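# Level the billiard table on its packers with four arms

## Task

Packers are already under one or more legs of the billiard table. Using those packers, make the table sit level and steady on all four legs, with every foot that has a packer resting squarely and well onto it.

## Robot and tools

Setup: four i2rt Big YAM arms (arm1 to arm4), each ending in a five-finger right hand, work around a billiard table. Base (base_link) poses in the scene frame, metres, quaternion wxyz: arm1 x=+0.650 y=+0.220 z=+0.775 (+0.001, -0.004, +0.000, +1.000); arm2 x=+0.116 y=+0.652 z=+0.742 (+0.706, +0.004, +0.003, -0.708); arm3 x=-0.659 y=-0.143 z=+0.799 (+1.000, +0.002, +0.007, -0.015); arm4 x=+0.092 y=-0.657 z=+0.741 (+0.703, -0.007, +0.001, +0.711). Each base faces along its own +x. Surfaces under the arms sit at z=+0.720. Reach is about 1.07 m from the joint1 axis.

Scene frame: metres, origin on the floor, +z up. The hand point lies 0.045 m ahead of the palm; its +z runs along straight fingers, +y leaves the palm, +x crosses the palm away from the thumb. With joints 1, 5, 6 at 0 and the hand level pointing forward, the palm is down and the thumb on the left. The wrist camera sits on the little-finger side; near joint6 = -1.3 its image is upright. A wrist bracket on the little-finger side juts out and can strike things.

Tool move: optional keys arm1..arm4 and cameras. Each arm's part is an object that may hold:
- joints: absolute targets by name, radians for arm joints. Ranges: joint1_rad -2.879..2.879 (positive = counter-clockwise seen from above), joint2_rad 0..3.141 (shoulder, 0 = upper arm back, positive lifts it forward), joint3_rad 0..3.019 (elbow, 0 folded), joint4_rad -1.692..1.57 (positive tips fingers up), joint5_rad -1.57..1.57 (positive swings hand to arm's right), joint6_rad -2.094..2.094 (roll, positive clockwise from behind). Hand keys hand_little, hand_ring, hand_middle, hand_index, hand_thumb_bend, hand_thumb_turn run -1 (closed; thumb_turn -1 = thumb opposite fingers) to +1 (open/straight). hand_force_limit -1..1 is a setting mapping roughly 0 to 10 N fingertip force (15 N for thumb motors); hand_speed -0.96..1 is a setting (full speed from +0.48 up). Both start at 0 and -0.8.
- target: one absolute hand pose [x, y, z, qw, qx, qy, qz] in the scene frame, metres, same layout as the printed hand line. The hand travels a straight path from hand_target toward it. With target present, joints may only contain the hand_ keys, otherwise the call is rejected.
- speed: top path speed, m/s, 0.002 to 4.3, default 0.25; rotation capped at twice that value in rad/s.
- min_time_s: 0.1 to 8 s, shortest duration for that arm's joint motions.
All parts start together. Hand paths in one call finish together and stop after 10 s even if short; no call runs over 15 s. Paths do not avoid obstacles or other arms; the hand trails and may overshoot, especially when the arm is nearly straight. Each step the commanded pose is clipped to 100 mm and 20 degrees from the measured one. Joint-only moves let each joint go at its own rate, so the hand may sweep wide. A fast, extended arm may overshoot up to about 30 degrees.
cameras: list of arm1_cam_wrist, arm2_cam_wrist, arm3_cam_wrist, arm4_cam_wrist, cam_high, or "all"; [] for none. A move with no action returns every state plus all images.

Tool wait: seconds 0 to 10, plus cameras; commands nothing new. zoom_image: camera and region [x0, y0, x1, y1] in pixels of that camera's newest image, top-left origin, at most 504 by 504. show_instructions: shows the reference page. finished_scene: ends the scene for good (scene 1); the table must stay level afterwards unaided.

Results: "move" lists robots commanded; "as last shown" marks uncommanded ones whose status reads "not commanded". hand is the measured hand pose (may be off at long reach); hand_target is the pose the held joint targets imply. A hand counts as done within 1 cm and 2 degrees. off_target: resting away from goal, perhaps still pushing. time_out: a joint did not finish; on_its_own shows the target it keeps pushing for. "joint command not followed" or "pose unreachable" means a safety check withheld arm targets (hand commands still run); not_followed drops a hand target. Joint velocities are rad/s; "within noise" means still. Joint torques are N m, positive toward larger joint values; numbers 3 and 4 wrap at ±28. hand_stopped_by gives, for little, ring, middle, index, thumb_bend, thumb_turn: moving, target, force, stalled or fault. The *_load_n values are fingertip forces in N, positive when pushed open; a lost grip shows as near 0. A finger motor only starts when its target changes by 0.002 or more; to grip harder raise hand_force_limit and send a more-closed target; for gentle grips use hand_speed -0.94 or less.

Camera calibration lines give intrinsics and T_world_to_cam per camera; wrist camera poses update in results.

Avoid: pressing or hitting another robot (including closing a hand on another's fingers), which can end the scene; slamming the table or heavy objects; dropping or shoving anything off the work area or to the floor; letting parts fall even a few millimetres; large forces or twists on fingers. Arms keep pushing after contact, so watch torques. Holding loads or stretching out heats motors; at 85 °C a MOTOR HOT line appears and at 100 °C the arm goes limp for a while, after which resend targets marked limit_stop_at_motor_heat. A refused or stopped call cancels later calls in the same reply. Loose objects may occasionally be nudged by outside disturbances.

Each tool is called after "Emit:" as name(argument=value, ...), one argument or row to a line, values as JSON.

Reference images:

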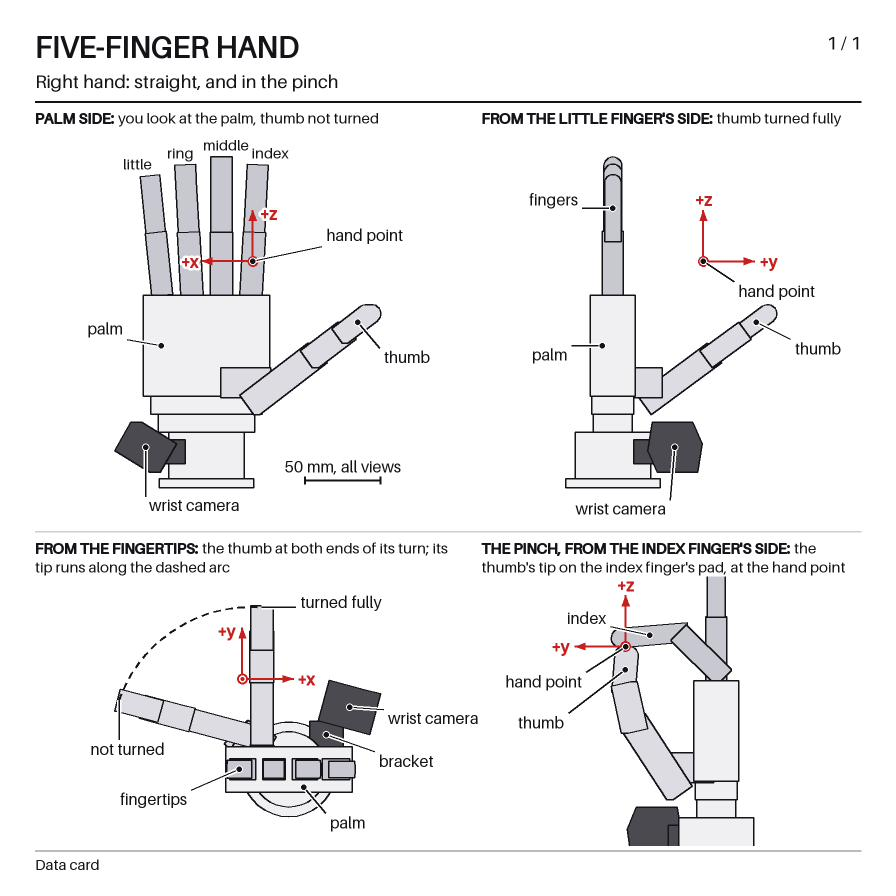

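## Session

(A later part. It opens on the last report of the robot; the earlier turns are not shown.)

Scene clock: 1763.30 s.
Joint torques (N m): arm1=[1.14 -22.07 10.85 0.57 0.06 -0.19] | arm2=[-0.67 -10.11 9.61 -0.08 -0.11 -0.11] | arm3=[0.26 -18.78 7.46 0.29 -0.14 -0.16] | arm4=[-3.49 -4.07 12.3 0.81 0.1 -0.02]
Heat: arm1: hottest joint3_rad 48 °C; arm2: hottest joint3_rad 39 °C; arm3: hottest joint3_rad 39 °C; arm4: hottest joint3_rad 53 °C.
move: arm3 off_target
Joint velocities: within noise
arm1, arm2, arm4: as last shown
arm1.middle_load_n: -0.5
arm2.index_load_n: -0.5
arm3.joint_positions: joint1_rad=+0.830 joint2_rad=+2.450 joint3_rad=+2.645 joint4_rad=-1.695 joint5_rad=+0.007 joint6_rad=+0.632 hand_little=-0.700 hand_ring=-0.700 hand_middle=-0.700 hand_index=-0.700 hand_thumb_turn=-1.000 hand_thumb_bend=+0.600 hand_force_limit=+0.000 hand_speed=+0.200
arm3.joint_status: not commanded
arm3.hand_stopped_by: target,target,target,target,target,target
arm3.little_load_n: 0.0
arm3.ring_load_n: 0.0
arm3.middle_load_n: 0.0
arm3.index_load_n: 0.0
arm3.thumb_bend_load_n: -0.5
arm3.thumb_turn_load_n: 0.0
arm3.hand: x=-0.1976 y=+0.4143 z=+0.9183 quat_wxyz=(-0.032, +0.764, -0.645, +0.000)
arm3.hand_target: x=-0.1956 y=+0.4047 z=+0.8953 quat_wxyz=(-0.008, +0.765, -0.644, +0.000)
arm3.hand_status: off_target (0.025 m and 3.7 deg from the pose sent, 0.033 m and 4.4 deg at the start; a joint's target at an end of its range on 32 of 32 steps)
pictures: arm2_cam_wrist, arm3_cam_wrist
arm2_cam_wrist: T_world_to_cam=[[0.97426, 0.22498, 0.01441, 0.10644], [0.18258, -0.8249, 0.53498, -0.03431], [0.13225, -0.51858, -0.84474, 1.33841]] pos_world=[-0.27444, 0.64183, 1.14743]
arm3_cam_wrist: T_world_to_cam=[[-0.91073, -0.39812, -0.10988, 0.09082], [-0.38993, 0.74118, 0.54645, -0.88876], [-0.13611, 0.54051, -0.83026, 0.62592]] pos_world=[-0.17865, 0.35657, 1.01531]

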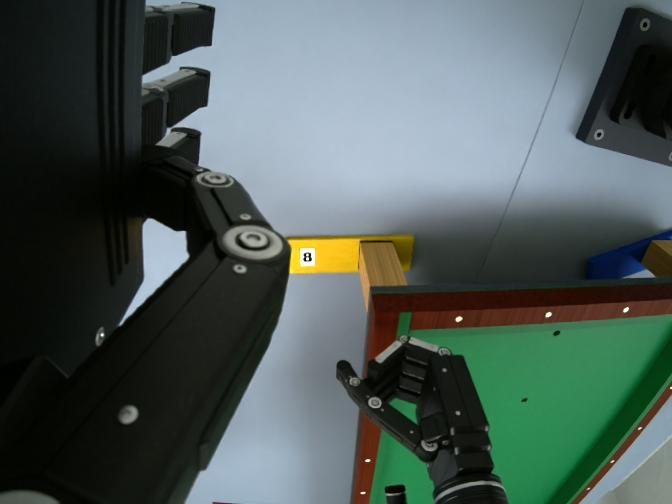

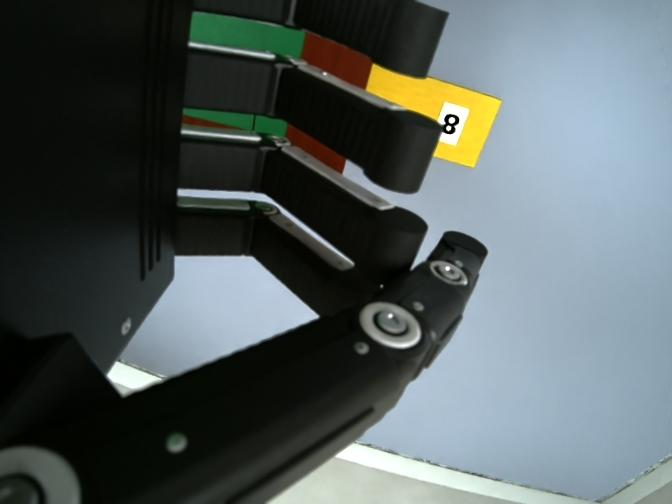

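Emit:
move(
  arm3={"target": [-0.195, 0.402, 0.872, 0, -0.766, 0.6428, 0], "speed": 0.1},
  cameras=["arm2_cam_wrist"],
)

Emit:
zoom_image(
  camera="arm2_cam_wrist",
  region=[320, 220, 520, 420],
)

Scene clock: 1768.20 s.
Joint torques (N m): arm1=[1.08 -22.07 10.84 0.57 0.06 -0.19] | arm2=[-0.32 -9.47 9.84 0.18 -0.07 -0.08] | arm3=[0.26 -18.73 7.35 1.09 -0.11 -0.12] | arm4=[-3.02 -4.89 12.31 0.62 0.1 0.06]
Heat: arm1: hottest joint3_rad 48 °C; arm2: hottest joint3_rad 39 °C; arm3: hottest joint3_rad 39 °C; arm4: hottest joint3_rad 53 °C.
move: arm3 off_target
Joint velocities: within noise
arm1.joint_positions: joint1_rad=+1.353 joint2_rad=+2.281 joint3_rad=+2.511 joint4_rad=-1.700 joint5_rad=+0.025 joint6_rad=-1.809 hand_little=+1.000 hand_ring=+1.000 hand_middle=+1.000 hand_index=+1.000 hand_thumb_turn=-1.000 hand_thumb_bend=-0.900 hand_force_limit=+0.000 hand_speed=+0.200
arm1.joint_status: not commanded
arm1.hand_stopped_by: target,target,target,target,target,target
arm1.little_load_n: 0.0
arm1.ring_load_n: 0.0
arm1.middle_load_n: 0.0
arm1.index_load_n: 0.0
arm1.thumb_bend_load_n: 0.0
arm1.thumb_turn_load_n: 0.0
arm1.hand: x=+0.4266 y=-0.4514 z=+0.9667 quat_wxyz=(-0.046, -0.713, +0.700, -0.018)
arm1.hand_target: x=+0.4206 y=-0.4577 z=+0.9995 quat_wxyz=(-0.076, -0.713, +0.696, -0.036)
arm1.hand_status: not commanded
arm2, arm4: as last shown
arm2.index_load_n: 0.0
arm3.joint_positions: joint1_rad=+0.827 joint2_rad=+2.450 joint3_rad=+2.581 joint4_rad=-1.671 joint5_rad=+0.009 joint6_rad=+0.627 hand_little=-0.700 hand_ring=-0.700 hand_middle=-0.700 hand_index=-0.700 hand_thumb_turn=-1.000 hand_thumb_bend=+0.600 hand_force_limit=+0.000 hand_speed=+0.200
arm3.joint_status: not commanded
arm3.hand_stopped_by: target,target,target,target,target,target
arm3.little_load_n: 0.0
arm3.ring_load_n: 0.0
arm3.middle_load_n: 0.0
arm3.index_load_n: 0.0
arm3.thumb_bend_load_n: 0.0
arm3.thumb_turn_load_n: 0.0
arm3.hand: x=-0.2007 y=+0.4072 z=+0.8946 quat_wxyz=(-0.012, +0.765, -0.644, -0.001)
arm3.hand_target: x=-0.1954 y=+0.4016 z=+0.8723 quat_wxyz=(+0.000, +0.766, -0.643, +0.000)
arm3.hand_status: off_target (0.024 m and 1.4 deg from the pose sent, 0.048 m and 3.7 deg at the start)
arm4.middle_load_n: 0.5
arm2_cam_wrist: T_world_to_cam=[[0.97426, 0.22498, 0.01441, 0.10644], [0.18258, -0.8249, 0.53498, -0.03431], [0.13225, -0.51858, -0.84474, 1.33841]] pos_world=[-0.27444, 0.64183, 1.14743]

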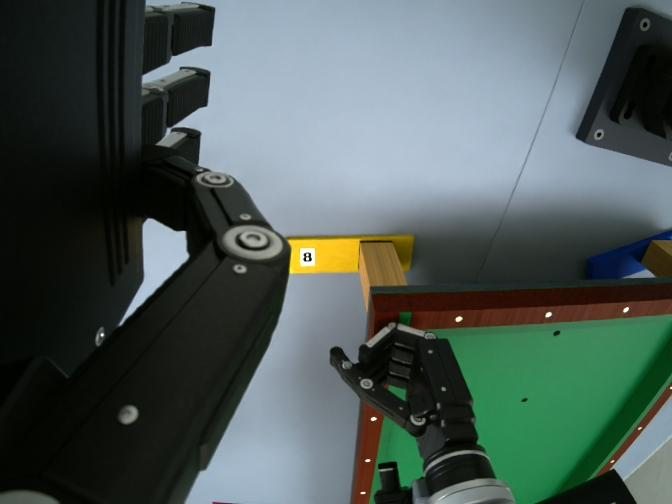

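Scaled by 2.520 from the camera's image (finer frame: 960x720).

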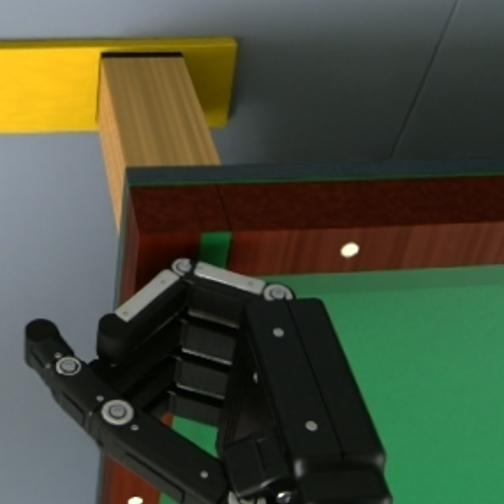

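Emit:
move(
  arm3={"target": [-0.195, 0.402, 0.852, 0, -0.766, 0.6428, 0], "speed": 0.08},
  cameras=["arm2_cam_wrist", "arm1_cam_wrist"],
)

Emit:
zoom_image(
  camera="arm2_cam_wrist",
  region=[320, 220, 520, 420],
)

Scene clock: 1771.03 s.
Joint torques (N m): arm1=[1.03 -22.07 10.85 0.57 0.05 -0.19] | arm2=[-1.55 -8.47 9.63 -0.08 -0.09 -0.11] | arm3=[0.03 -18.49 6.12 1.68 -0.11 -0.16] | arm4=[-3.08 -4.48 12.22 0.65 0.15 0.05]
Heat: arm1: hottest joint3_rad 48 °C; arm2: hottest joint3_rad 39 °C; arm3: hottest joint3_rad 39 °C; arm4: hottest joint3_rad 54 °C.
move: arm3 off_target
Joint velocities: within noise
arm1, arm2, arm4: as last shown
arm3.joint_positions: joint1_rad=+0.826 joint2_rad=+2.433 joint3_rad=+2.527 joint4_rad=-1.624 joint5_rad=+0.009 joint6_rad=+0.625 hand_little=-0.700 hand_ring=-0.700 hand_middle=-0.700 hand_index=-0.700 hand_thumb_turn=-1.000 hand_thumb_bend=+0.600 hand_force_limit=+0.000 hand_speed=+0.200
arm3.joint_status: not commanded
arm3.hand_stopped_by: target,target,target,target,target,target
arm3.little_load_n: -0.5
arm3.ring_load_n: -1.5
arm3.middle_load_n: 0.0
arm3.index_load_n: 0.0
arm3.thumb_bend_load_n: 0.0
arm3.thumb_turn_load_n: 0.0
arm3.hand: x=-0.1996 y=+0.4076 z=+0.8859 quat_wxyz=(-0.017, +0.765, -0.644, +0.000)
arm3.hand_target: x=-0.1959 y=+0.4012 z=+0.8527 quat_wxyz=(+0.000, +0.766, -0.643, +0.000)
arm3.hand_status: off_target (0.035 m and 2.0 deg from the pose sent, 0.043 m and 1.4 deg at the start)
arm4.middle_load_n: -0.5
arm4.thumb_turn_load_n: 0.5
pictures: arm1_cam_wrist, arm2_cam_wrist
arm1_cam_wrist: T_world_to_cam=[[-0.96266, -0.2686, 0.03367, 0.25912], [-0.22555, 0.86466, 0.44888, 0.05122], [-0.14968, 0.42452, -0.89296, 1.23006]] pos_world=[0.44511, -0.49688, 1.06668]
arm2_cam_wrist: T_world_to_cam=[[0.97426, 0.22498, 0.01441, 0.10644], [0.18258, -0.8249, 0.53498, -0.03431], [0.13225, -0.51858, -0.84474, 1.33841]] pos_world=[-0.27444, 0.64183, 1.14743]

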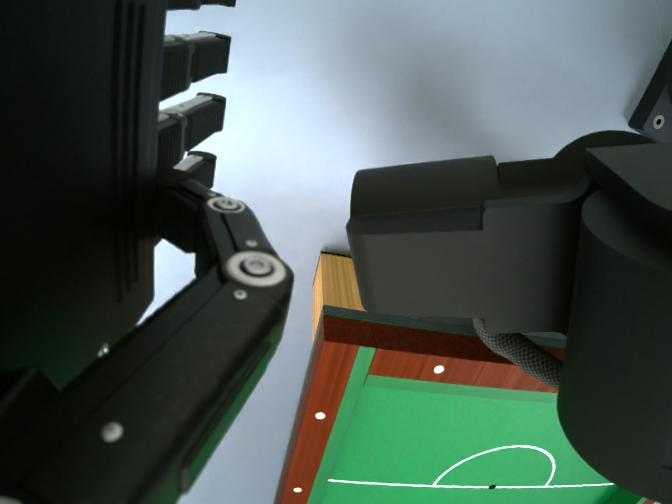

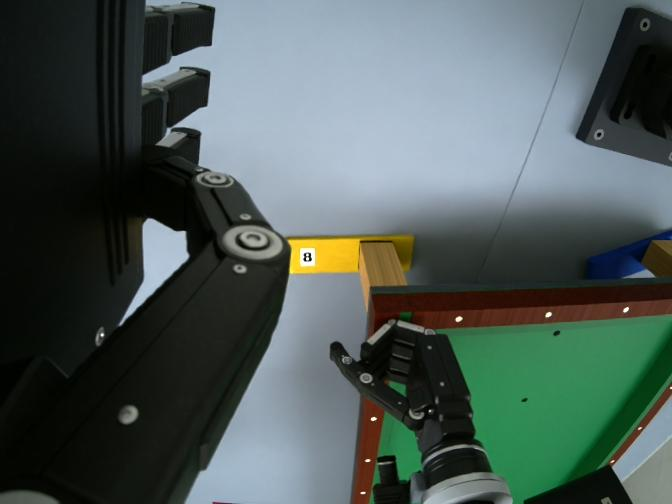

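Scaled by 2.520 from the camera's image (finer frame: 960x720).

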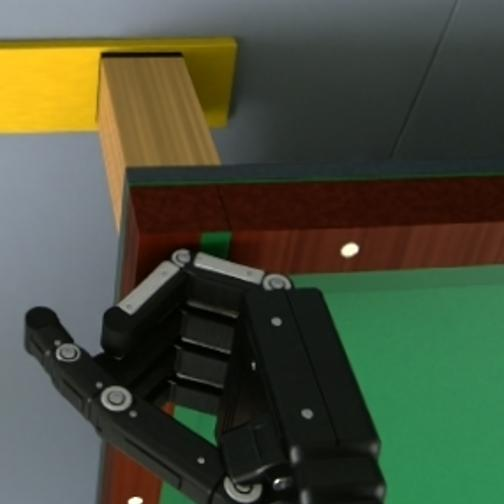

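Emit:
move(
  arm3={"target": [-0.195, 0.402, 0.832, 0, -0.766, 0.6428, 0], "speed": 0.08},
  cameras=["arm2_cam_wrist", "arm1_cam_wrist"],
)

Emit:
zoom_image(
  camera="arm2_cam_wrist",
  region=[320, 220, 520, 420],
)

Emit:
zoom_image(
  camera="arm1_cam_wrist",
  region=[300, 200, 440, 320],
)

Scene clock: 1774.43 s.
Joint torques (N m): arm1=[1.03 -22.07 10.84 0.57 0.05 -0.19] | arm2=[-1.26 -8.88 9.59 0.39 -0.07 -0.14] | arm3=[-0.03 -16.56 5.5 2.02 -0.13 -0.12] | arm4=[-3.55 -4.13 12.23 0.84 0.15 0.09]
Heat: arm1: hottest joint3_rad 48 °C; arm2: hottest joint3_rad 39 °C; arm3: hottest joint3_rad 39 °C; arm4: hottest joint3_rad 54 °C.
move: arm3 off_target
Joint velocities: within noise
arm1, arm2, arm4: as last shown
arm2.thumb_bend_load_n: 0.5
arm2.thumb_turn_load_n: -0.5
arm3.joint_positions: joint1_rad=+0.826 joint2_rad=+2.403 joint3_rad=+2.467 joint4_rad=-1.575 joint5_rad=+0.009 joint6_rad=+0.625 hand_little=-0.700 hand_ring=-0.700 hand_middle=-0.700 hand_index=-0.700 hand_thumb_turn=-1.000 hand_thumb_bend=+0.600 hand_force_limit=+0.000 hand_speed=+0.200
arm3.joint_status: not commanded
arm3.hand_stopped_by: target,target,target,target,target,target
arm3.little_load_n: -1.5
arm3.ring_load_n: -2.0
arm3.middle_load_n: 0.0
arm3.index_load_n: 0.0
arm3.thumb_bend_load_n: 0.0
arm3.thumb_turn_load_n: 0.0
arm3.hand: x=-0.1996 y=+0.4076 z=+0.8843 quat_wxyz=(-0.027, +0.765, -0.644, +0.001)
arm3.hand_target: x=-0.1970 y=+0.4000 z=+0.8335 quat_wxyz=(+0.000, +0.766, -0.643, +0.000)
arm3.hand_status: off_target (0.053 m and 3.1 deg from the pose sent, 0.054 m and 2.0 deg at the start)
arm4.middle_load_n: 0.5
arm4.thumb_turn_load_n: 0.0
pictures: arm1_cam_wrist, arm2_cam_wrist
arm1_cam_wrist: T_world_to_cam=[[-0.96266, -0.2686, 0.03367, 0.25912], [-0.22555, 0.86466, 0.44888, 0.05122], [-0.14968, 0.42452, -0.89296, 1.23006]] pos_world=[0.44511, -0.49688, 1.06668]
arm2_cam_wrist: T_world_to_cam=[[0.97426, 0.22498, 0.01441, 0.10644], [0.18258, -0.8249, 0.53498, -0.03431], [0.13225, -0.51858, -0.84474, 1.33841]] pos_world=[-0.27444, 0.64183, 1.14743]

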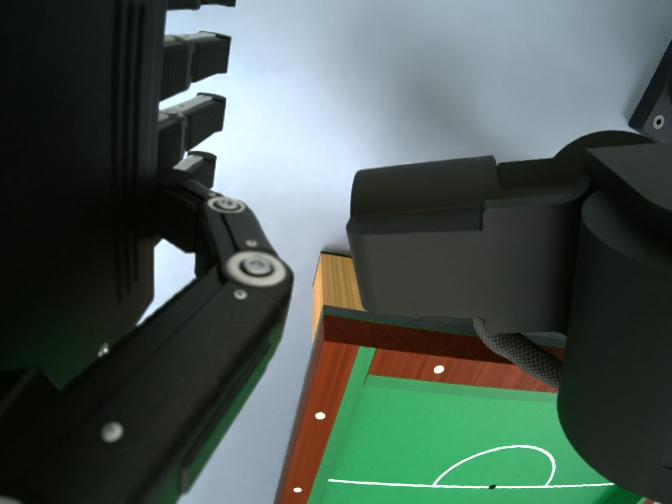

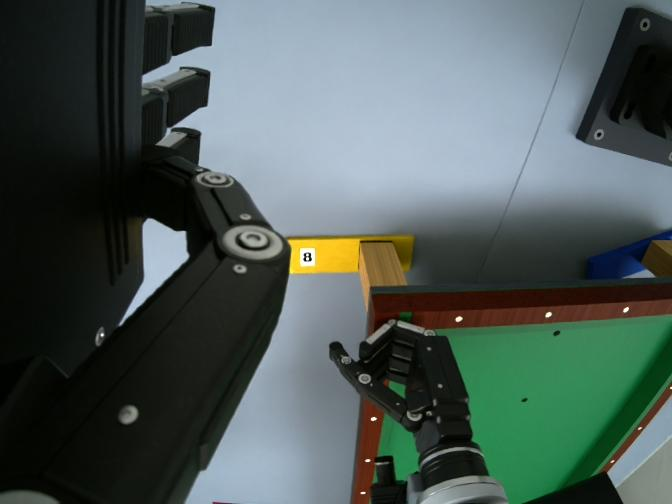

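Scaled by 2.520 from the camera's image (finer frame: 960x720).

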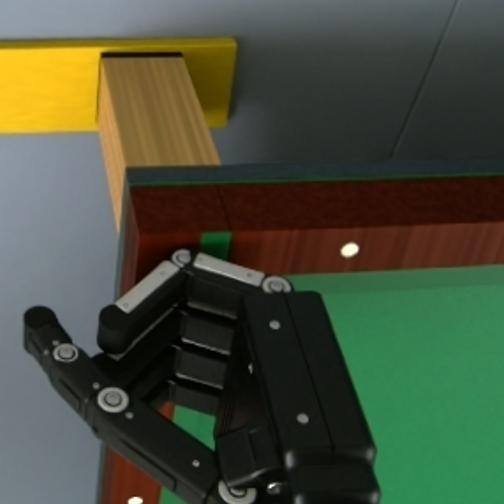

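Scaled by 3.600 from the camera's image (finer frame: 960x720).

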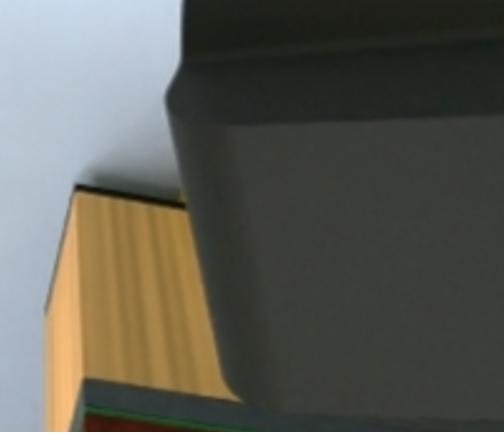

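Emit:
move(
  arm3={"target": [-0.2, 0.405, 0.90, 0, -0.766, 0.6428, 0], "speed": 0.1},
  cameras=["arm2_cam_wrist", "arm1_cam_wrist"],
)

Emit:
zoom_image(
  camera="arm2_cam_wrist",
  region=[320, 220, 520, 420],
)

Scene clock: 1786.47 s.
Joint torques (N m): arm1=[1.03 -22.07 10.85 0.58 0.05 -0.19] | arm2=[-1.38 -8.82 9.51 -0.18 -0.05 -0.03] | arm3=[0.85 -19.49 11.36 0.12 -0.13 -0.04] | arm4=[-2.96 -4.54 12.21 0.76 0.12 0.1]
Heat: arm1: hottest joint3_rad 48 °C; arm2: hottest joint3_rad 39 °C; arm3: hottest joint3_rad 40 °C; arm4: hottest joint3_rad 54 °C.
move: arm3 done
Joint velocities: within noise
arm1, arm2: as last shown
arm2.thumb_bend_load_n: 0.0
arm2.thumb_turn_load_n: 0.0
arm3.joint_positions: joint1_rad=+0.826 joint2_rad=+2.443 joint3_rad=+2.580 joint4_rad=-1.695 joint5_rad=+0.009 joint6_rad=+0.625 hand_little=-0.700 hand_ring=-0.700 hand_middle=-0.700 hand_index=-0.700 hand_thumb_turn=-1.000 hand_thumb_bend=+0.600 hand_force_limit=+0.000 hand_speed=+0.200
arm3.joint_status: not commanded
arm3.hand_stopped_by: target,target,target,target,target,target
arm3.little_load_n: 0.0
arm3.ring_load_n: 0.0
arm3.middle_load_n: 0.0
arm3.index_load_n: 0.0
arm3.thumb_bend_load_n: 0.0
arm3.thumb_turn_load_n: 0.0
arm3.hand: x=-0.2048 y=+0.4021 z=+0.8995 quat_wxyz=(-0.003, +0.765, -0.644, -0.001)
arm3.hand_target: x=-0.2004 y=+0.4045 z=+0.8998 quat_wxyz=(-0.007, +0.765, -0.644, +0.000)
arm3.hand_status: done (0.006 m and 0.4 deg from the pose sent, 0.016 m and 3.1 deg at the start; a joint's target at an end of its range on 17 of 36 steps)
arm4.joint_positions: joint1_rad=-1.009 joint2_rad=+1.419 joint3_rad=+0.652 joint4_rad=-1.111 joint5_rad=-0.533 joint6_rad=+0.405 hand_little=-1.000 hand_ring=-1.000 hand_middle=-0.400 hand_index=+0.999 hand_thumb_turn=-1.000 hand_thumb_bend=+0.600 hand_force_limit=+0.000 hand_speed=+0.200
arm4.joint_status: not commanded
arm4.hand_stopped_by: target,target,target,target,target,target
arm4.little_load_n: 0.0
arm4.ring_load_n: 0.0
arm4.middle_load_n: 0.0
arm4.index_load_n: -6.0
arm4.thumb_bend_load_n: 0.0
arm4.thumb_turn_load_n: 0.0
arm4.hand: x=+0.1826 y=-0.4275 z=+0.7984 quat_wxyz=(+0.066, +0.704, -0.647, -0.285)
arm4.hand_target: x=+0.2168 y=-0.4151 z=+0.8043 quat_wxyz=(+0.031, +0.706, -0.654, -0.270)
arm4.hand_status: not commanded
pictures: arm1_cam_wrist, arm2_cam_wrist
arm1_cam_wrist: T_world_to_cam=[[-0.96266, -0.2686, 0.03367, 0.25912], [-0.22555, 0.86466, 0.44888, 0.05122], [-0.14968, 0.42452, -0.89296, 1.23006]] pos_world=[0.44511, -0.49688, 1.06668]
arm2_cam_wrist: T_world_to_cam=[[0.97426, 0.22498, 0.01441, 0.10644], [0.18258, -0.8249, 0.53498, -0.03431], [0.13225, -0.51858, -0.84474, 1.33841]] pos_world=[-0.27444, 0.64183, 1.14743]

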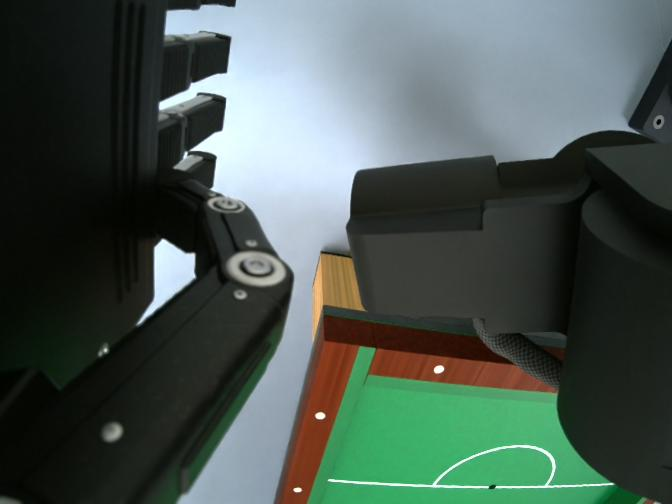

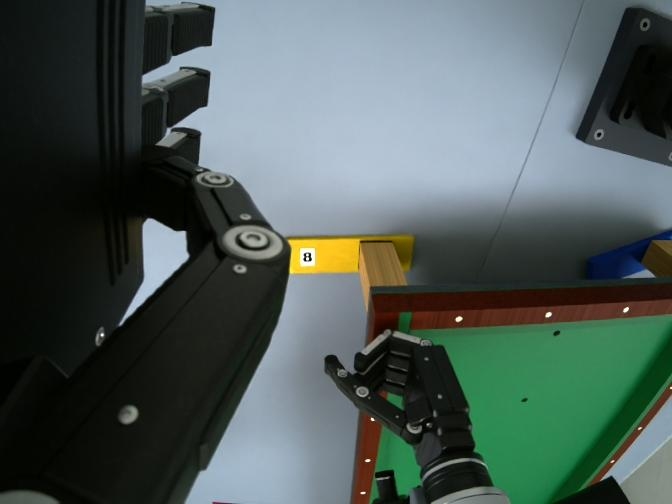

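Scaled by 2.520 from the camera's image (finer frame: 960x720).

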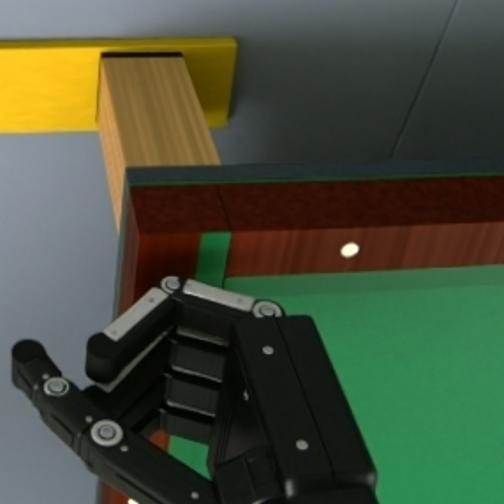

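Emit:
move(
  arm4={"target": [0.232, -0.416, 0.803, 0.0309, 0.7064, -0.6533, -0.2706], "speed": 0.04},
  cameras=["arm1_cam_wrist", "arm4_cam_wrist", "cam_high"],
)

Emit:
zoom_image(
  camera="arm1_cam_wrist",
  region=[300, 200, 440, 320],
)

Scene clock: 1795.53 s.
Joint torques (N m): arm1=[1.03 -22.01 10.84 0.58 0.05 -0.19] | arm2=[-0.09 -8.23 9.8 0.2 -0.11 -0.14] | arm3=[0.21 -19.55 11.26 0.21 -0.15 -0.03] | arm4=[-1.03 -5.13 6.86 0.29 -0.24 0.01]
Heat: arm1: hottest joint3_rad 48 °C; arm2: hottest joint3_rad 39 °C; arm3: hottest joint3_rad 41 °C; arm4: hottest joint3_rad 53 °C.
move: arm4 not_followed
Joint velocities: arm1=[within noise] | arm2=[within noise] | arm3=[within noise] | arm4=[-0.005 -0.005 0.002 -0.12 -0.081 0.022]
arm1.joint_positions: joint1_rad=+1.353 joint2_rad=+2.281 joint3_rad=+2.511 joint4_rad=-1.700 joint5_rad=+0.025 joint6_rad=-1.809 hand_little=+1.000 hand_ring=+1.000 hand_middle=+1.000 hand_index=+1.000 hand_thumb_turn=-1.000 hand_thumb_bend=-0.900 hand_force_limit=+0.000 hand_speed=+0.200
arm1.joint_status: not commanded
arm1.hand_stopped_by: target,target,target,target,target,target
arm1.little_load_n: 0.0
arm1.ring_load_n: 0.0
arm1.middle_load_n: 0.0
arm1.index_load_n: 0.0
arm1.thumb_bend_load_n: -0.5
arm1.thumb_turn_load_n: 0.0
arm1.hand: x=+0.4266 y=-0.4514 z=+0.9667 quat_wxyz=(-0.046, -0.713, +0.700, -0.018)
arm1.hand_target: x=+0.4206 y=-0.4577 z=+0.9995 quat_wxyz=(-0.076, -0.713, +0.696, -0.036)
arm1.hand_status: not commanded
arm2, arm3: as last shown
arm3.index_load_n: 0.5
arm4.joint_positions: joint1_rad=-1.043 joint2_rad=+1.448 joint3_rad=+0.683 joint4_rad=-1.160 joint5_rad=-0.523 joint6_rad=+0.368 hand_little=-1.000 hand_ring=-1.000 hand_middle=-0.400 hand_index=+0.999 hand_thumb_turn=-1.000 hand_thumb_bend=+0.600 hand_force_limit=+0.000 hand_speed=+0.200
arm4.joint_status: not commanded
arm4.hand_stopped_by: target,target,target,target,target,target
arm4.little_load_n: 0.0
arm4.ring_load_n: 0.0
arm4.middle_load_n: 0.0
arm4.index_load_n: -6.5
arm4.thumb_bend_load_n: 0.0
arm4.thumb_turn_load_n: 0.0
arm4.on_its_own: joint4_rad is held at -1.156, not at its first target -1.092; joint6_rad is held at +0.368, not at its first target +0.406
arm4.hand: x=+0.1919 y=-0.4329 z=+0.8023 quat_wxyz=(+0.078, +0.700, -0.649, -0.289)
arm4.hand_target: x=+0.1929 y=-0.4326 z=+0.8018 quat_wxyz=(+0.077, +0.701, -0.649, -0.288)
arm4.hand_status: not_followed (0.044 m and 5.9 deg from the pose sent, 0.051 m and 4.4 deg at the start)
led back after a hold (arm4 arm): the arm was led back toward your command in small steps, so it may still be short of it.
pose unreachable (arm4 arm): on one or more control steps of this call this arm could not follow its commanded pose, so it was not sent that pose on those steps. On the call's last step it was still not sent that pose. It may still have moved: this result reports where it is.
cause: moving toward the commanded pose would bring a part of the arm too close to another arm (a part of this arm and the arm1 arm's hand, along the way the arms are being sent, or toward where that arm still pushes).
arm1_cam_wrist: T_world_to_cam=[[-0.96266, -0.2686, 0.03367, 0.25912], [-0.22555, 0.86466, 0.44888, 0.05122], [-0.14968, 0.42452, -0.89296, 1.23006]] pos_world=[0.44511, -0.49688, 1.06668]
arm4_cam_wrist: T_world_to_cam=[[-0.81945, -0.41838, 0.39174, -0.34033], [0.05622, 0.62151, 0.78138, -0.368], [-0.57039, 0.66233, -0.48578, 0.8945]] pos_world=[0.25202, -0.50612, 0.8554]

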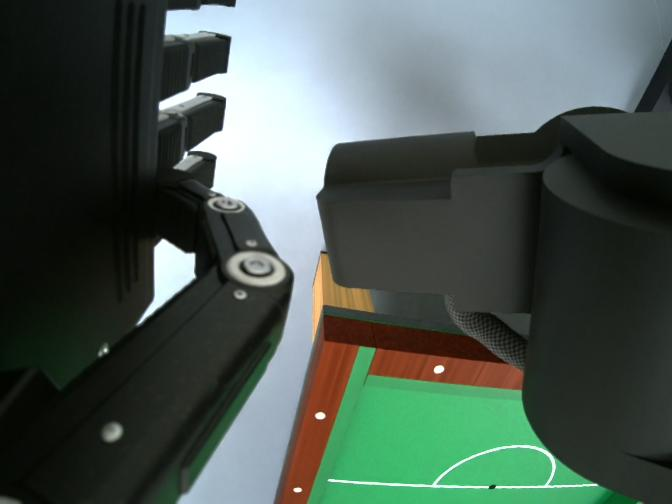

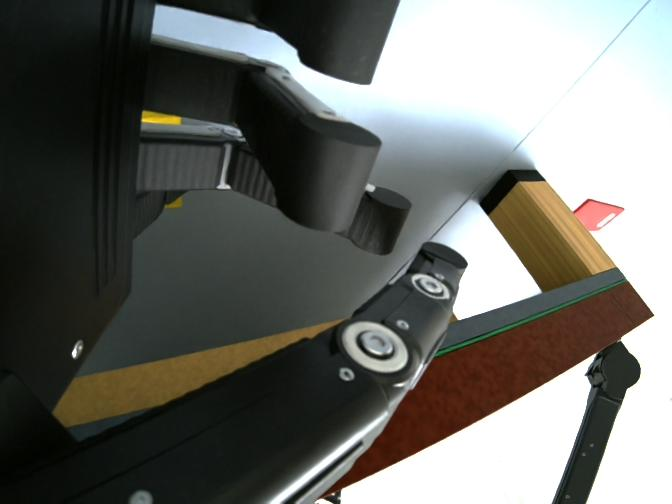

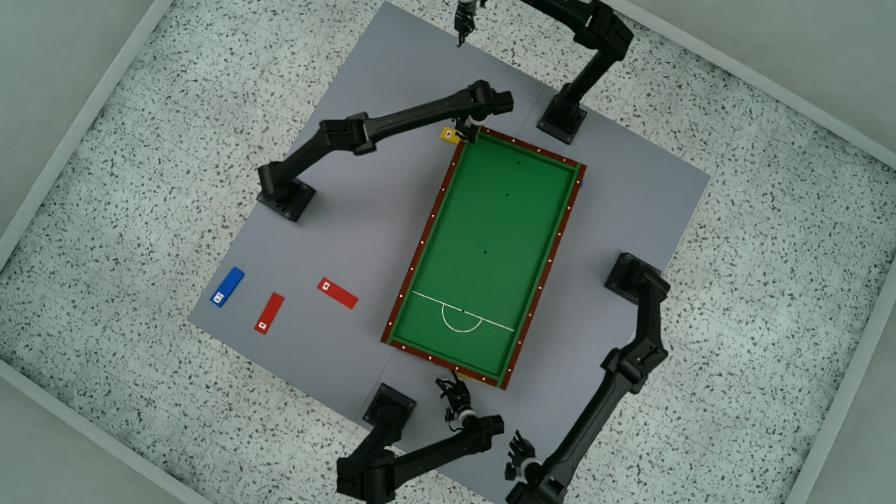

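Scaled by 3.600 from the camera's image (finer frame: 960x720).

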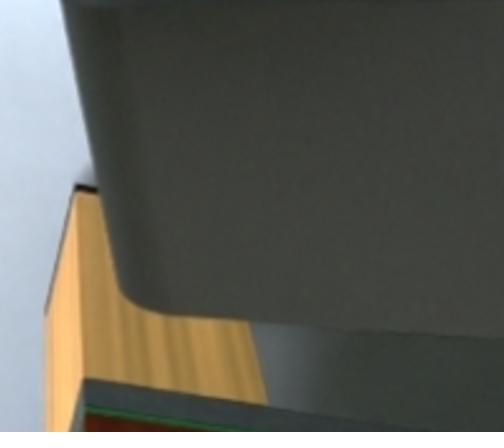

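Emit:
move(
  cameras=["arm1_cam_wrist", "arm4_cam_wrist", "cam_high"],
)

Scene clock: 1806.87 s.
Joint torques (N m): arm1=[1.03 -22.12 10.84 0.57 0.05 -0.19] | arm2=[-1.67 -9.11 9.83 -0.1 -0.04 -0.05] | arm3=[0.73 -18.9 11.26 0.17 -0.16 -0.05] | arm4=[-1.14 -5.66 6.67 0.05 -0.25 0.05]
Heat: arm1: hottest joint3_rad 48 °C; arm2: hottest joint3_rad 39 °C; arm3: hottest joint3_rad 43 °C; arm4: hottest joint3_rad 51 °C.
Joint velocities: within noise
arm1.joint_positions: joint1_rad=+1.353 joint2_rad=+2.281 joint3_rad=+2.511 joint4_rad=-1.700 joint5_rad=+0.025 joint6_rad=-1.809 hand_little=+1.000 hand_ring=+1.000 hand_middle=+1.000 hand_index=+1.000 hand_thumb_turn=-1.000 hand_thumb_bend=-0.900 hand_force_limit=+0.000 hand_speed=+0.200
arm1.joint_status: not commanded
arm1.hand_stopped_by: target,target,target,target,target,target
arm1.little_load_n: 0.0
arm1.ring_load_n: 0.0
arm1.middle_load_n: 0.0
arm1.index_load_n: 0.0
arm1.thumb_bend_load_n: 0.0
arm1.thumb_turn_load_n: 0.0
arm1.hand: x=+0.4266 y=-0.4514 z=+0.9667 quat_wxyz=(-0.046, -0.713, +0.700, -0.018) (m; scene frame)
arm1.hand_target: x=+0.4206 y=-0.4577 z=+0.9995 quat_wxyz=(-0.076, -0.713, +0.696, -0.036) (m; scene frame)
arm1.hand_status: not commanded
arm2.joint_positions: joint1_rad=-1.496 joint2_rad=+1.468 joint3_rad=+1.628 joint4_rad=-1.689 joint5_rad=-0.012 joint6_rad=+0.090 hand_little=+1.000 hand_ring=+1.000 hand_middle=+1.000 hand_index=+1.000 hand_thumb_turn=-1.000 hand_thumb_bend=-0.900 hand_force_limit=+0.000 hand_speed=+0.200
arm2.joint_status: not commanded
arm2.hand_stopped_by: target,target,fault,target,target,target
arm2.little_load_n: 0.0
arm2.ring_load_n: 0.0
arm2.middle_load_n: 0.0
arm2.index_load_n: 0.0
arm2.thumb_bend_load_n: 0.0
arm2.thumb_turn_load_n: 0.0
arm2.hand: x=-0.2618 y=+0.5832 z=+1.0463 quat_wxyz=(+0.013, -0.713, -0.701, +0.016) (m; scene frame)
arm2.hand_target: x=-0.2654 y=+0.5830 z=+1.0495 quat_wxyz=(+0.011, -0.710, -0.704, +0.016) (m; scene frame)
arm2.hand_status: not commanded
arm3.joint_positions: joint1_rad=+0.826 joint2_rad=+2.443 joint3_rad=+2.580 joint4_rad=-1.695 joint5_rad=+0.009 joint6_rad=+0.625 hand_little=-0.700 hand_ring=-0.700 hand_middle=-0.700 hand_index=-0.700 hand_thumb_turn=-1.000 hand_thumb_bend=+0.600 hand_force_limit=+0.000 hand_speed=+0.200
arm3.joint_status: not commanded
arm3.hand_stopped_by: target,target,target,target,target,target
arm3.little_load_n: 0.0
arm3.ring_load_n: 0.0
arm3.middle_load_n: 0.0
arm3.index_load_n: 0.0
arm3.thumb_bend_load_n: 0.0
arm3.thumb_turn_load_n: 0.0
arm3.hand: x=-0.2048 y=+0.4021 z=+0.8995 quat_wxyz=(-0.003, +0.765, -0.644, -0.001) (m; scene frame)
arm3.hand_target: x=-0.2004 y=+0.4045 z=+0.8998 quat_wxyz=(-0.007, +0.765, -0.644, +0.000) (m; scene frame)
arm3.hand_status: not commanded
arm4.joint_positions: joint1_rad=-1.043 joint2_rad=+1.448 joint3_rad=+0.683 joint4_rad=-1.162 joint5_rad=-0.525 joint6_rad=+0.368 hand_little=-1.000 hand_ring=-1.000 hand_middle=-0.400 hand_index=+1.000 hand_thumb_turn=-1.000 hand_thumb_bend=+0.600 hand_force_limit=+0.000 hand_speed=+0.200
arm4.joint_status: not commanded
arm4.hand_stopped_by: target,target,target,target,target,target
arm4.little_load_n: 0.0
arm4.ring_load_n: 0.0
arm4.middle_load_n: 0.0
arm4.index_load_n: -2.5
arm4.thumb_bend_load_n: 0.0
arm4.thumb_turn_load_n: 0.0
arm4.on_its_own: joint4_rad is held at -1.156, not at its first target -1.092; joint6_rad is held at +0.368, not at its first target +0.406
arm4.hand: x=+0.1912 y=-0.4331 z=+0.8026 quat_wxyz=(+0.079, +0.699, -0.649, -0.290) (m; scene frame)
arm4.hand_target: x=+0.1929 y=-0.4326 z=+0.8018 quat_wxyz=(+0.077, +0.700, -0.649, -0.288) (m; scene frame)
arm4.hand_status: off_target (0.044 m and 6.1 deg from the pose sent, 0.051 m and 4.4 deg at the start)
pictures: arm1_cam_wrist, arm4_cam_wrist, cam_high
camera_calibration:
arm1_cam_wrist: T_world_to_cam=[[-0.96266, -0.2686, 0.03367, 0.25912], [-0.22555, 0.86466, 0.44888, 0.05122], [-0.14968, 0.42452, -0.89296, 1.23006]] pos_world=[0.44511, -0.49688, 1.06668]
arm4_cam_wrist: T_world_to_cam=[[-0.8185, -0.41787, 0.39426, -0.343], [0.05894, 0.62156, 0.78114, -0.36853], [-0.57148, 0.6626, -0.48412, 0.89338]] pos_world=[0.25152, -0.50622, 0.85561]

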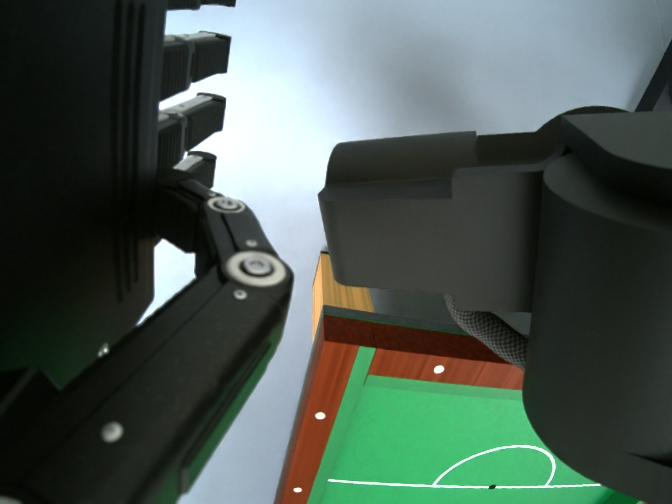

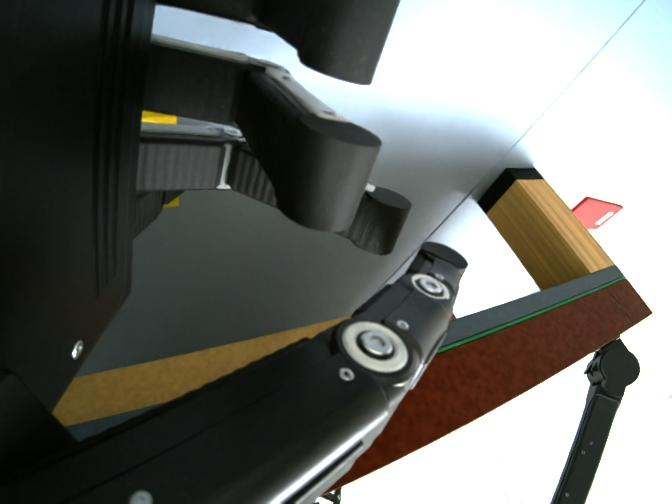

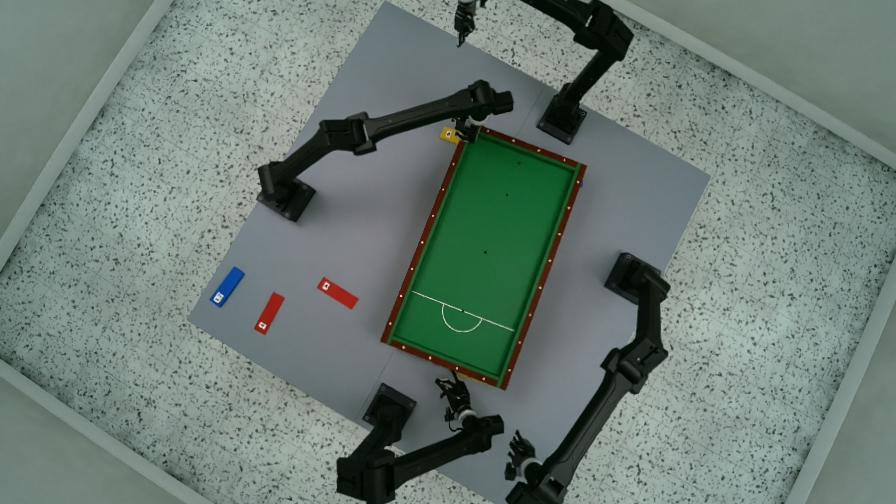

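Emit:
move(
  arm1={"target": [0.55, -0.44, 1.04, 0, 0.7071, -0.7071, 0], "speed": 0.15},
  arm3={"target": [-0.20, 0.42, 1.0, 0, -0.766, 0.643, 0], "speed": 0.1},
  cameras=["arm1_cam_wrist", "cam_high"],
)

Emit:
move(
  arm4={"target": [0.225, -0.428, 0.802, 0.0309, 0.7064, -0.6533, -0.2706], "speed": 0.04},
  cameras=["arm1_cam_wrist", "cam_high"],
)

Scene clock: 1811.07 s.
Joint torques (N m): arm1=[1.38 -21.66 6.35 0.66 0.01 0.09] | arm2=[0.09 -9.29 9.55 -0.05 -0.08 -0.06] | arm3=[1.67 -20.01 11.41 0.53 -0.35 0.11] | arm4=[-0.44 -5.01 6.84 0.13 -0.25 0.03]
Heat: arm1: hottest joint3_rad 48 °C; arm2: hottest joint3_rad 39 °C; arm3: hottest joint3_rad 43 °C; arm4: hottest joint3_rad 50 °C.
move: arm1 off_target; arm3 off_target
Joint velocities: within noise
arm1.joint_positions: joint1_rad=+1.527 joint2_rad=+2.152 joint3_rad=+2.439 joint4_rad=-1.700 joint5_rad=+0.030 joint6_rad=-1.656 hand_little=+1.000 hand_ring=+1.000 hand_middle=+1.000 hand_index=+1.000 hand_thumb_turn=-1.000 hand_thumb_bend=-0.900 hand_force_limit=+0.000 hand_speed=+0.200
arm1.joint_status: not commanded
arm1.hand_stopped_by: target,target,target,target,target,target
arm1.little_load_n: 0.0
arm1.ring_load_n: 0.0
arm1.middle_load_n: 0.0
arm1.index_load_n: 0.0
arm1.thumb_bend_load_n: 0.0
arm1.thumb_turn_load_n: 0.0
arm1.hand: x=+0.5490 y=-0.4462 z=+1.0244 quat_wxyz=(-0.066, -0.718, +0.692, -0.043)
arm1.hand_target: x=+0.5499 y=-0.4397 z=+1.0392 quat_wxyz=(-0.072, -0.712, +0.696, -0.050)
arm1.hand_status: off_target (0.017 m and 9.3 deg from the pose sent, 0.144 m and 5.8 deg at the start; a joint's target at an end of its range on 50 of 51 steps)
arm2, arm4: as last shown
arm3.joint_positions: joint1_rad=+0.826 joint2_rad=+2.353 joint3_rad=+2.640 joint4_rad=-1.695 joint5_rad=+0.001 joint6_rad=+0.646 hand_little=-0.700 hand_ring=-0.700 hand_middle=-0.700 hand_index=-0.700 hand_thumb_turn=-1.000 hand_thumb_bend=+0.600 hand_force_limit=+0.000 hand_speed=+0.200
arm3.joint_status: not commanded
arm3.hand_stopped_by: target,target,target,target,target,target
arm3.little_load_n: 0.0
arm3.ring_load_n: 0.0
arm3.middle_load_n: 0.0
arm3.index_load_n: 0.0
arm3.thumb_bend_load_n: 0.0
arm3.thumb_turn_load_n: 0.0
arm3.hand: x=-0.1975 y=+0.4113 z=+0.9846 quat_wxyz=(-0.078, +0.756, -0.650, -0.001)
arm3.hand_target: x=-0.2008 y=+0.4190 z=+0.9994 quat_wxyz=(-0.092, +0.753, -0.651, -0.002)
arm3.hand_status: off_target (0.018 m and 9.1 deg from the pose sent, 0.102 m and 0.4 deg at the start; a joint's target at an end of its range on 50 of 51 steps)
arm4.on_its_own: joint4_rad is held at -1.156, not at its first target -1.092; joint6_rad is held at +0.368, not at its first target +0.406
arm1_cam_wrist: T_world_to_cam=[[-0.95717, -0.28605, 0.0448, 0.35426], [-0.24636, 0.88593, 0.39299, 0.1265], [-0.15211, 0.36512, -0.91845, 1.29867]] pos_world=[0.56778, -0.4849, 1.12718]

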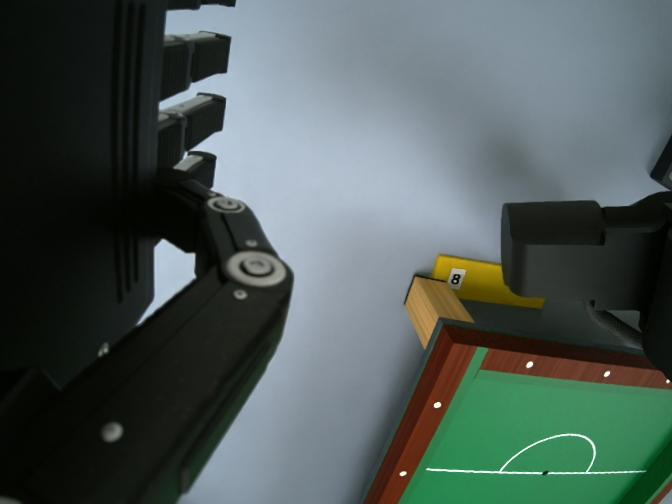

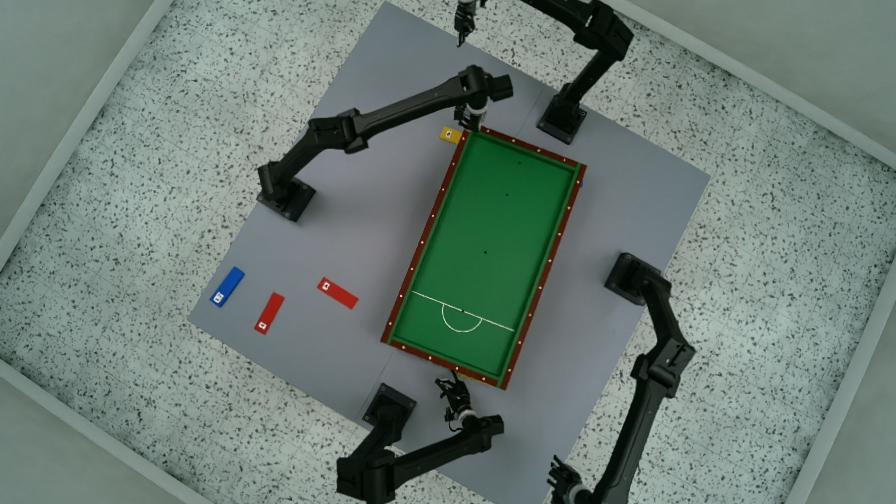

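Scene clock: 1812.80 s.
Joint torques (N m): arm1=[1.55 -21.6 6.35 0.66 0.01 0.05] | arm2=[0.15 -9.29 9.68 0.29 -0.07 -0.06] | arm3=[2.14 -20.19 11.29 0.43 -0.36 0.11] | arm4=[-2.9 -6.07 9.81 1.43 0.03 0.06]
Heat: arm1: hottest joint3_rad 48 °C; arm2: hottest joint3_rad 39 °C; arm3: hottest joint3_rad 43 °C; arm4: hottest joint3_rad 50 °C.
move: arm4 off_target
Joint velocities: within noise
arm1, arm2, arm3: as last shown
arm1.hand: x=+0.5490 y=-0.4461 z=+1.0244 quat_wxyz=(-0.066, -0.718, +0.692, -0.043)
arm2.index_load_n: 0.5
arm4.joint_positions: joint1_rad=-1.060 joint2_rad=+1.448 joint3_rad=+0.683 joint4_rad=-1.159 joint5_rad=-0.518 joint6_rad=+0.347 hand_little=-1.000 hand_ring=-1.000 hand_middle=-0.400 hand_index=+0.999 hand_thumb_turn=-1.000 hand_thumb_bend=+0.600 hand_force_limit=+0.000 hand_speed=+0.200
arm4.joint_status: not commanded
arm4.hand_stopped_by: target,target,target,target,target,target
arm4.little_load_n: 0.0
arm4.ring_load_n: 0.0
arm4.middle_load_n: 0.0
arm4.index_load_n: -6.5
arm4.thumb_bend_load_n: 0.0
arm4.thumb_turn_load_n: 0.0
arm4.hand: x=+0.1951 y=-0.4369 z=+0.8014 quat_wxyz=(+0.074, +0.702, -0.648, -0.288)
arm4.hand_target: x=+0.2243 y=-0.4287 z=+0.8037 quat_wxyz=(+0.031, +0.706, -0.654, -0.270)
arm4.hand_status: off_target (0.031 m and 5.4 deg from the pose sent, 0.034 m and 6.1 deg at the start)
arm1_cam_wrist: T_world_to_cam=[[-0.95729, -0.28564, 0.04484, 0.35449], [-0.24596, 0.88602, 0.39302, 0.12628], [-0.15199, 0.36521, -0.91844, 1.29862]] pos_world=[0.56778, -0.4849, 1.12718]

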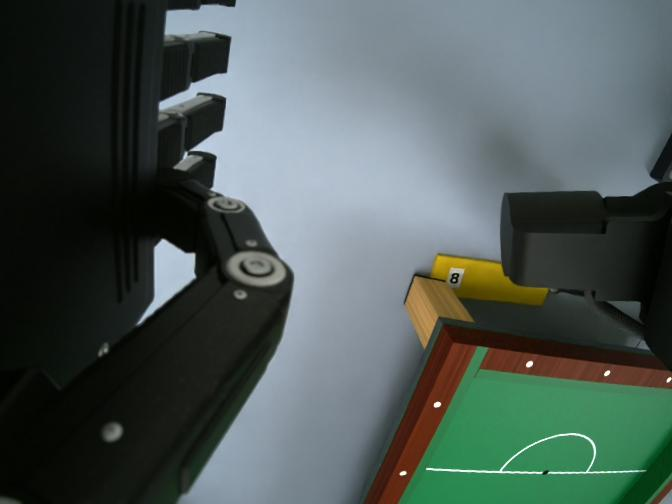

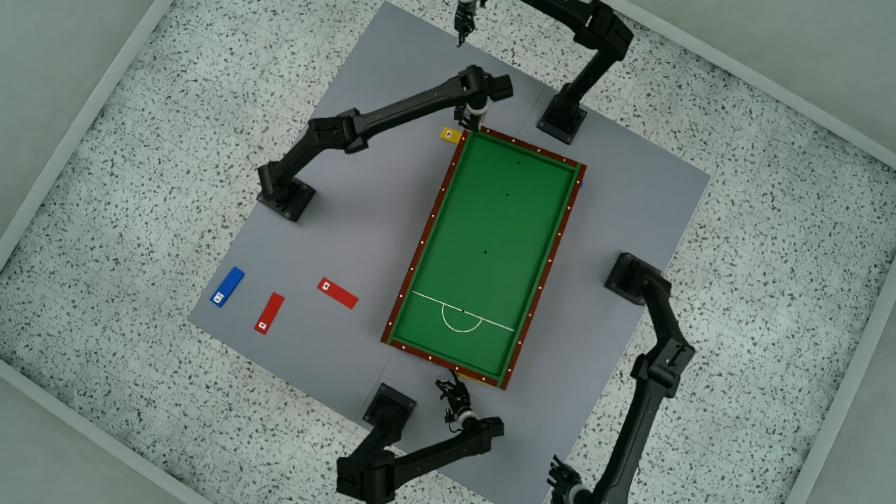

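Emit:
zoom_image(
  camera="arm1_cam_wrist",
  region=[390, 240, 560, 340],
)

Scaled by 2.965 from the camera's image (finer frame: 960x720).

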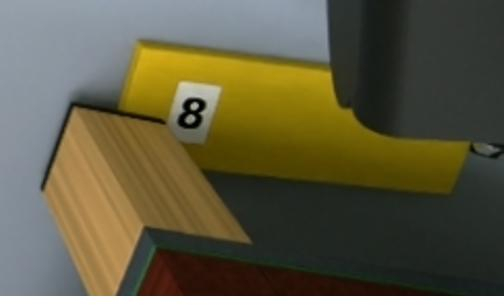

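Emit:
move(
  arm4={"target": [0.24, -0.430, 0.802, 0.0309, 0.7064, -0.6533, -0.2706], "speed": 0.04},
  cameras=["arm1_cam_wrist"],
)

Emit:
zoom_image(
  camera="arm1_cam_wrist",
  region=[390, 240, 560, 340],
)

Scene clock: 1851.43 s.
Joint torques (N m): arm1=[1.55 -21.6 6.35 0.65 0 0.05] | arm2=[0.03 -9.76 9.59 0.13 -0.14 -0.09] | arm3=[1.96 -20.01 11.41 0.35 -0.32 0.13] | arm4=[-3.14 -4.6 12.55 1.16 0.23 0.07]
Heat: arm1: hottest joint3_rad 46 °C; arm2: hottest joint3_rad 39 °C; arm3: hottest joint3_rad 44 °C; arm4: hottest joint3_rad 48 °C.
move: arm4 off_target
Joint velocities: within noise
arm1, arm2, arm3: as last shown
arm1.index_load_n: -0.5
arm2.index_load_n: 0.0
arm3.little_load_n: 0.5
arm4.joint_positions: joint1_rad=-1.086 joint2_rad=+1.454 joint3_rad=+0.684 joint4_rad=-1.161 joint5_rad=-0.516 joint6_rad=+0.312 hand_little=-1.000 hand_ring=-1.000 hand_middle=-0.400 hand_index=+0.999 hand_thumb_turn=-1.000 hand_thumb_bend=+0.600 hand_force_limit=+0.000 hand_speed=+0.200
arm4.joint_status: not commanded
arm4.hand_stopped_by: target,target,target,target,target,target
arm4.little_load_n: 0.0
arm4.ring_load_n: -0.5
arm4.middle_load_n: 0.0
arm4.index_load_n: -8.5
arm4.thumb_bend_load_n: 0.0
arm4.thumb_turn_load_n: 0.0
arm4.hand: x=+0.1997 y=-0.4422 z=+0.8004 quat_wxyz=(+0.068, +0.704, -0.645, -0.290)
arm4.hand_target: x=+0.2385 y=-0.4313 z=+0.8039 quat_wxyz=(+0.031, +0.706, -0.654, -0.270)
arm4.hand_status: off_target (0.042 m and 5.0 deg from the pose sent, 0.045 m and 5.4 deg at the start)
arm1_cam_wrist: T_world_to_cam=[[-0.95729, -0.28564, 0.04484, 0.35449], [-0.24596, 0.88602, 0.39302, 0.12628], [-0.15199, 0.36521, -0.91844, 1.29862]] pos_world=[0.56778, -0.4849, 1.12718]

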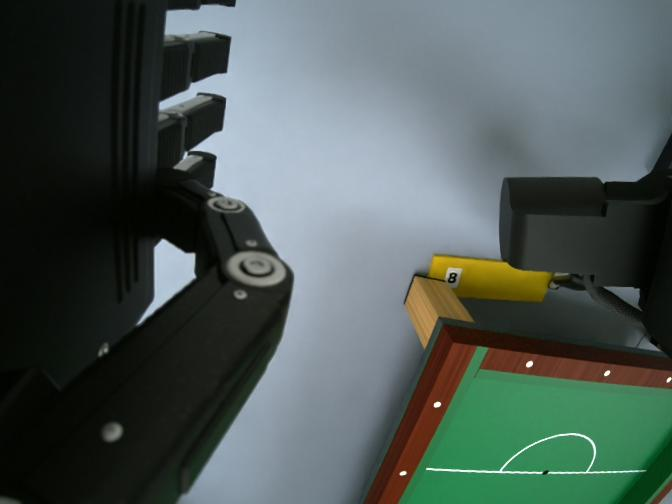

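Scaled by 2.965 from the camera's image (finer frame: 960x720).

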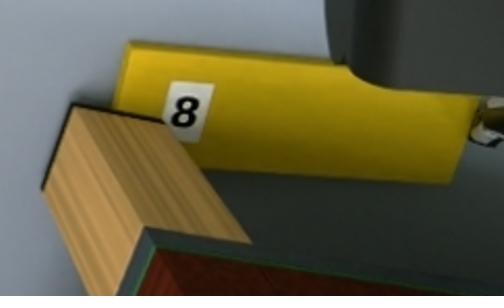

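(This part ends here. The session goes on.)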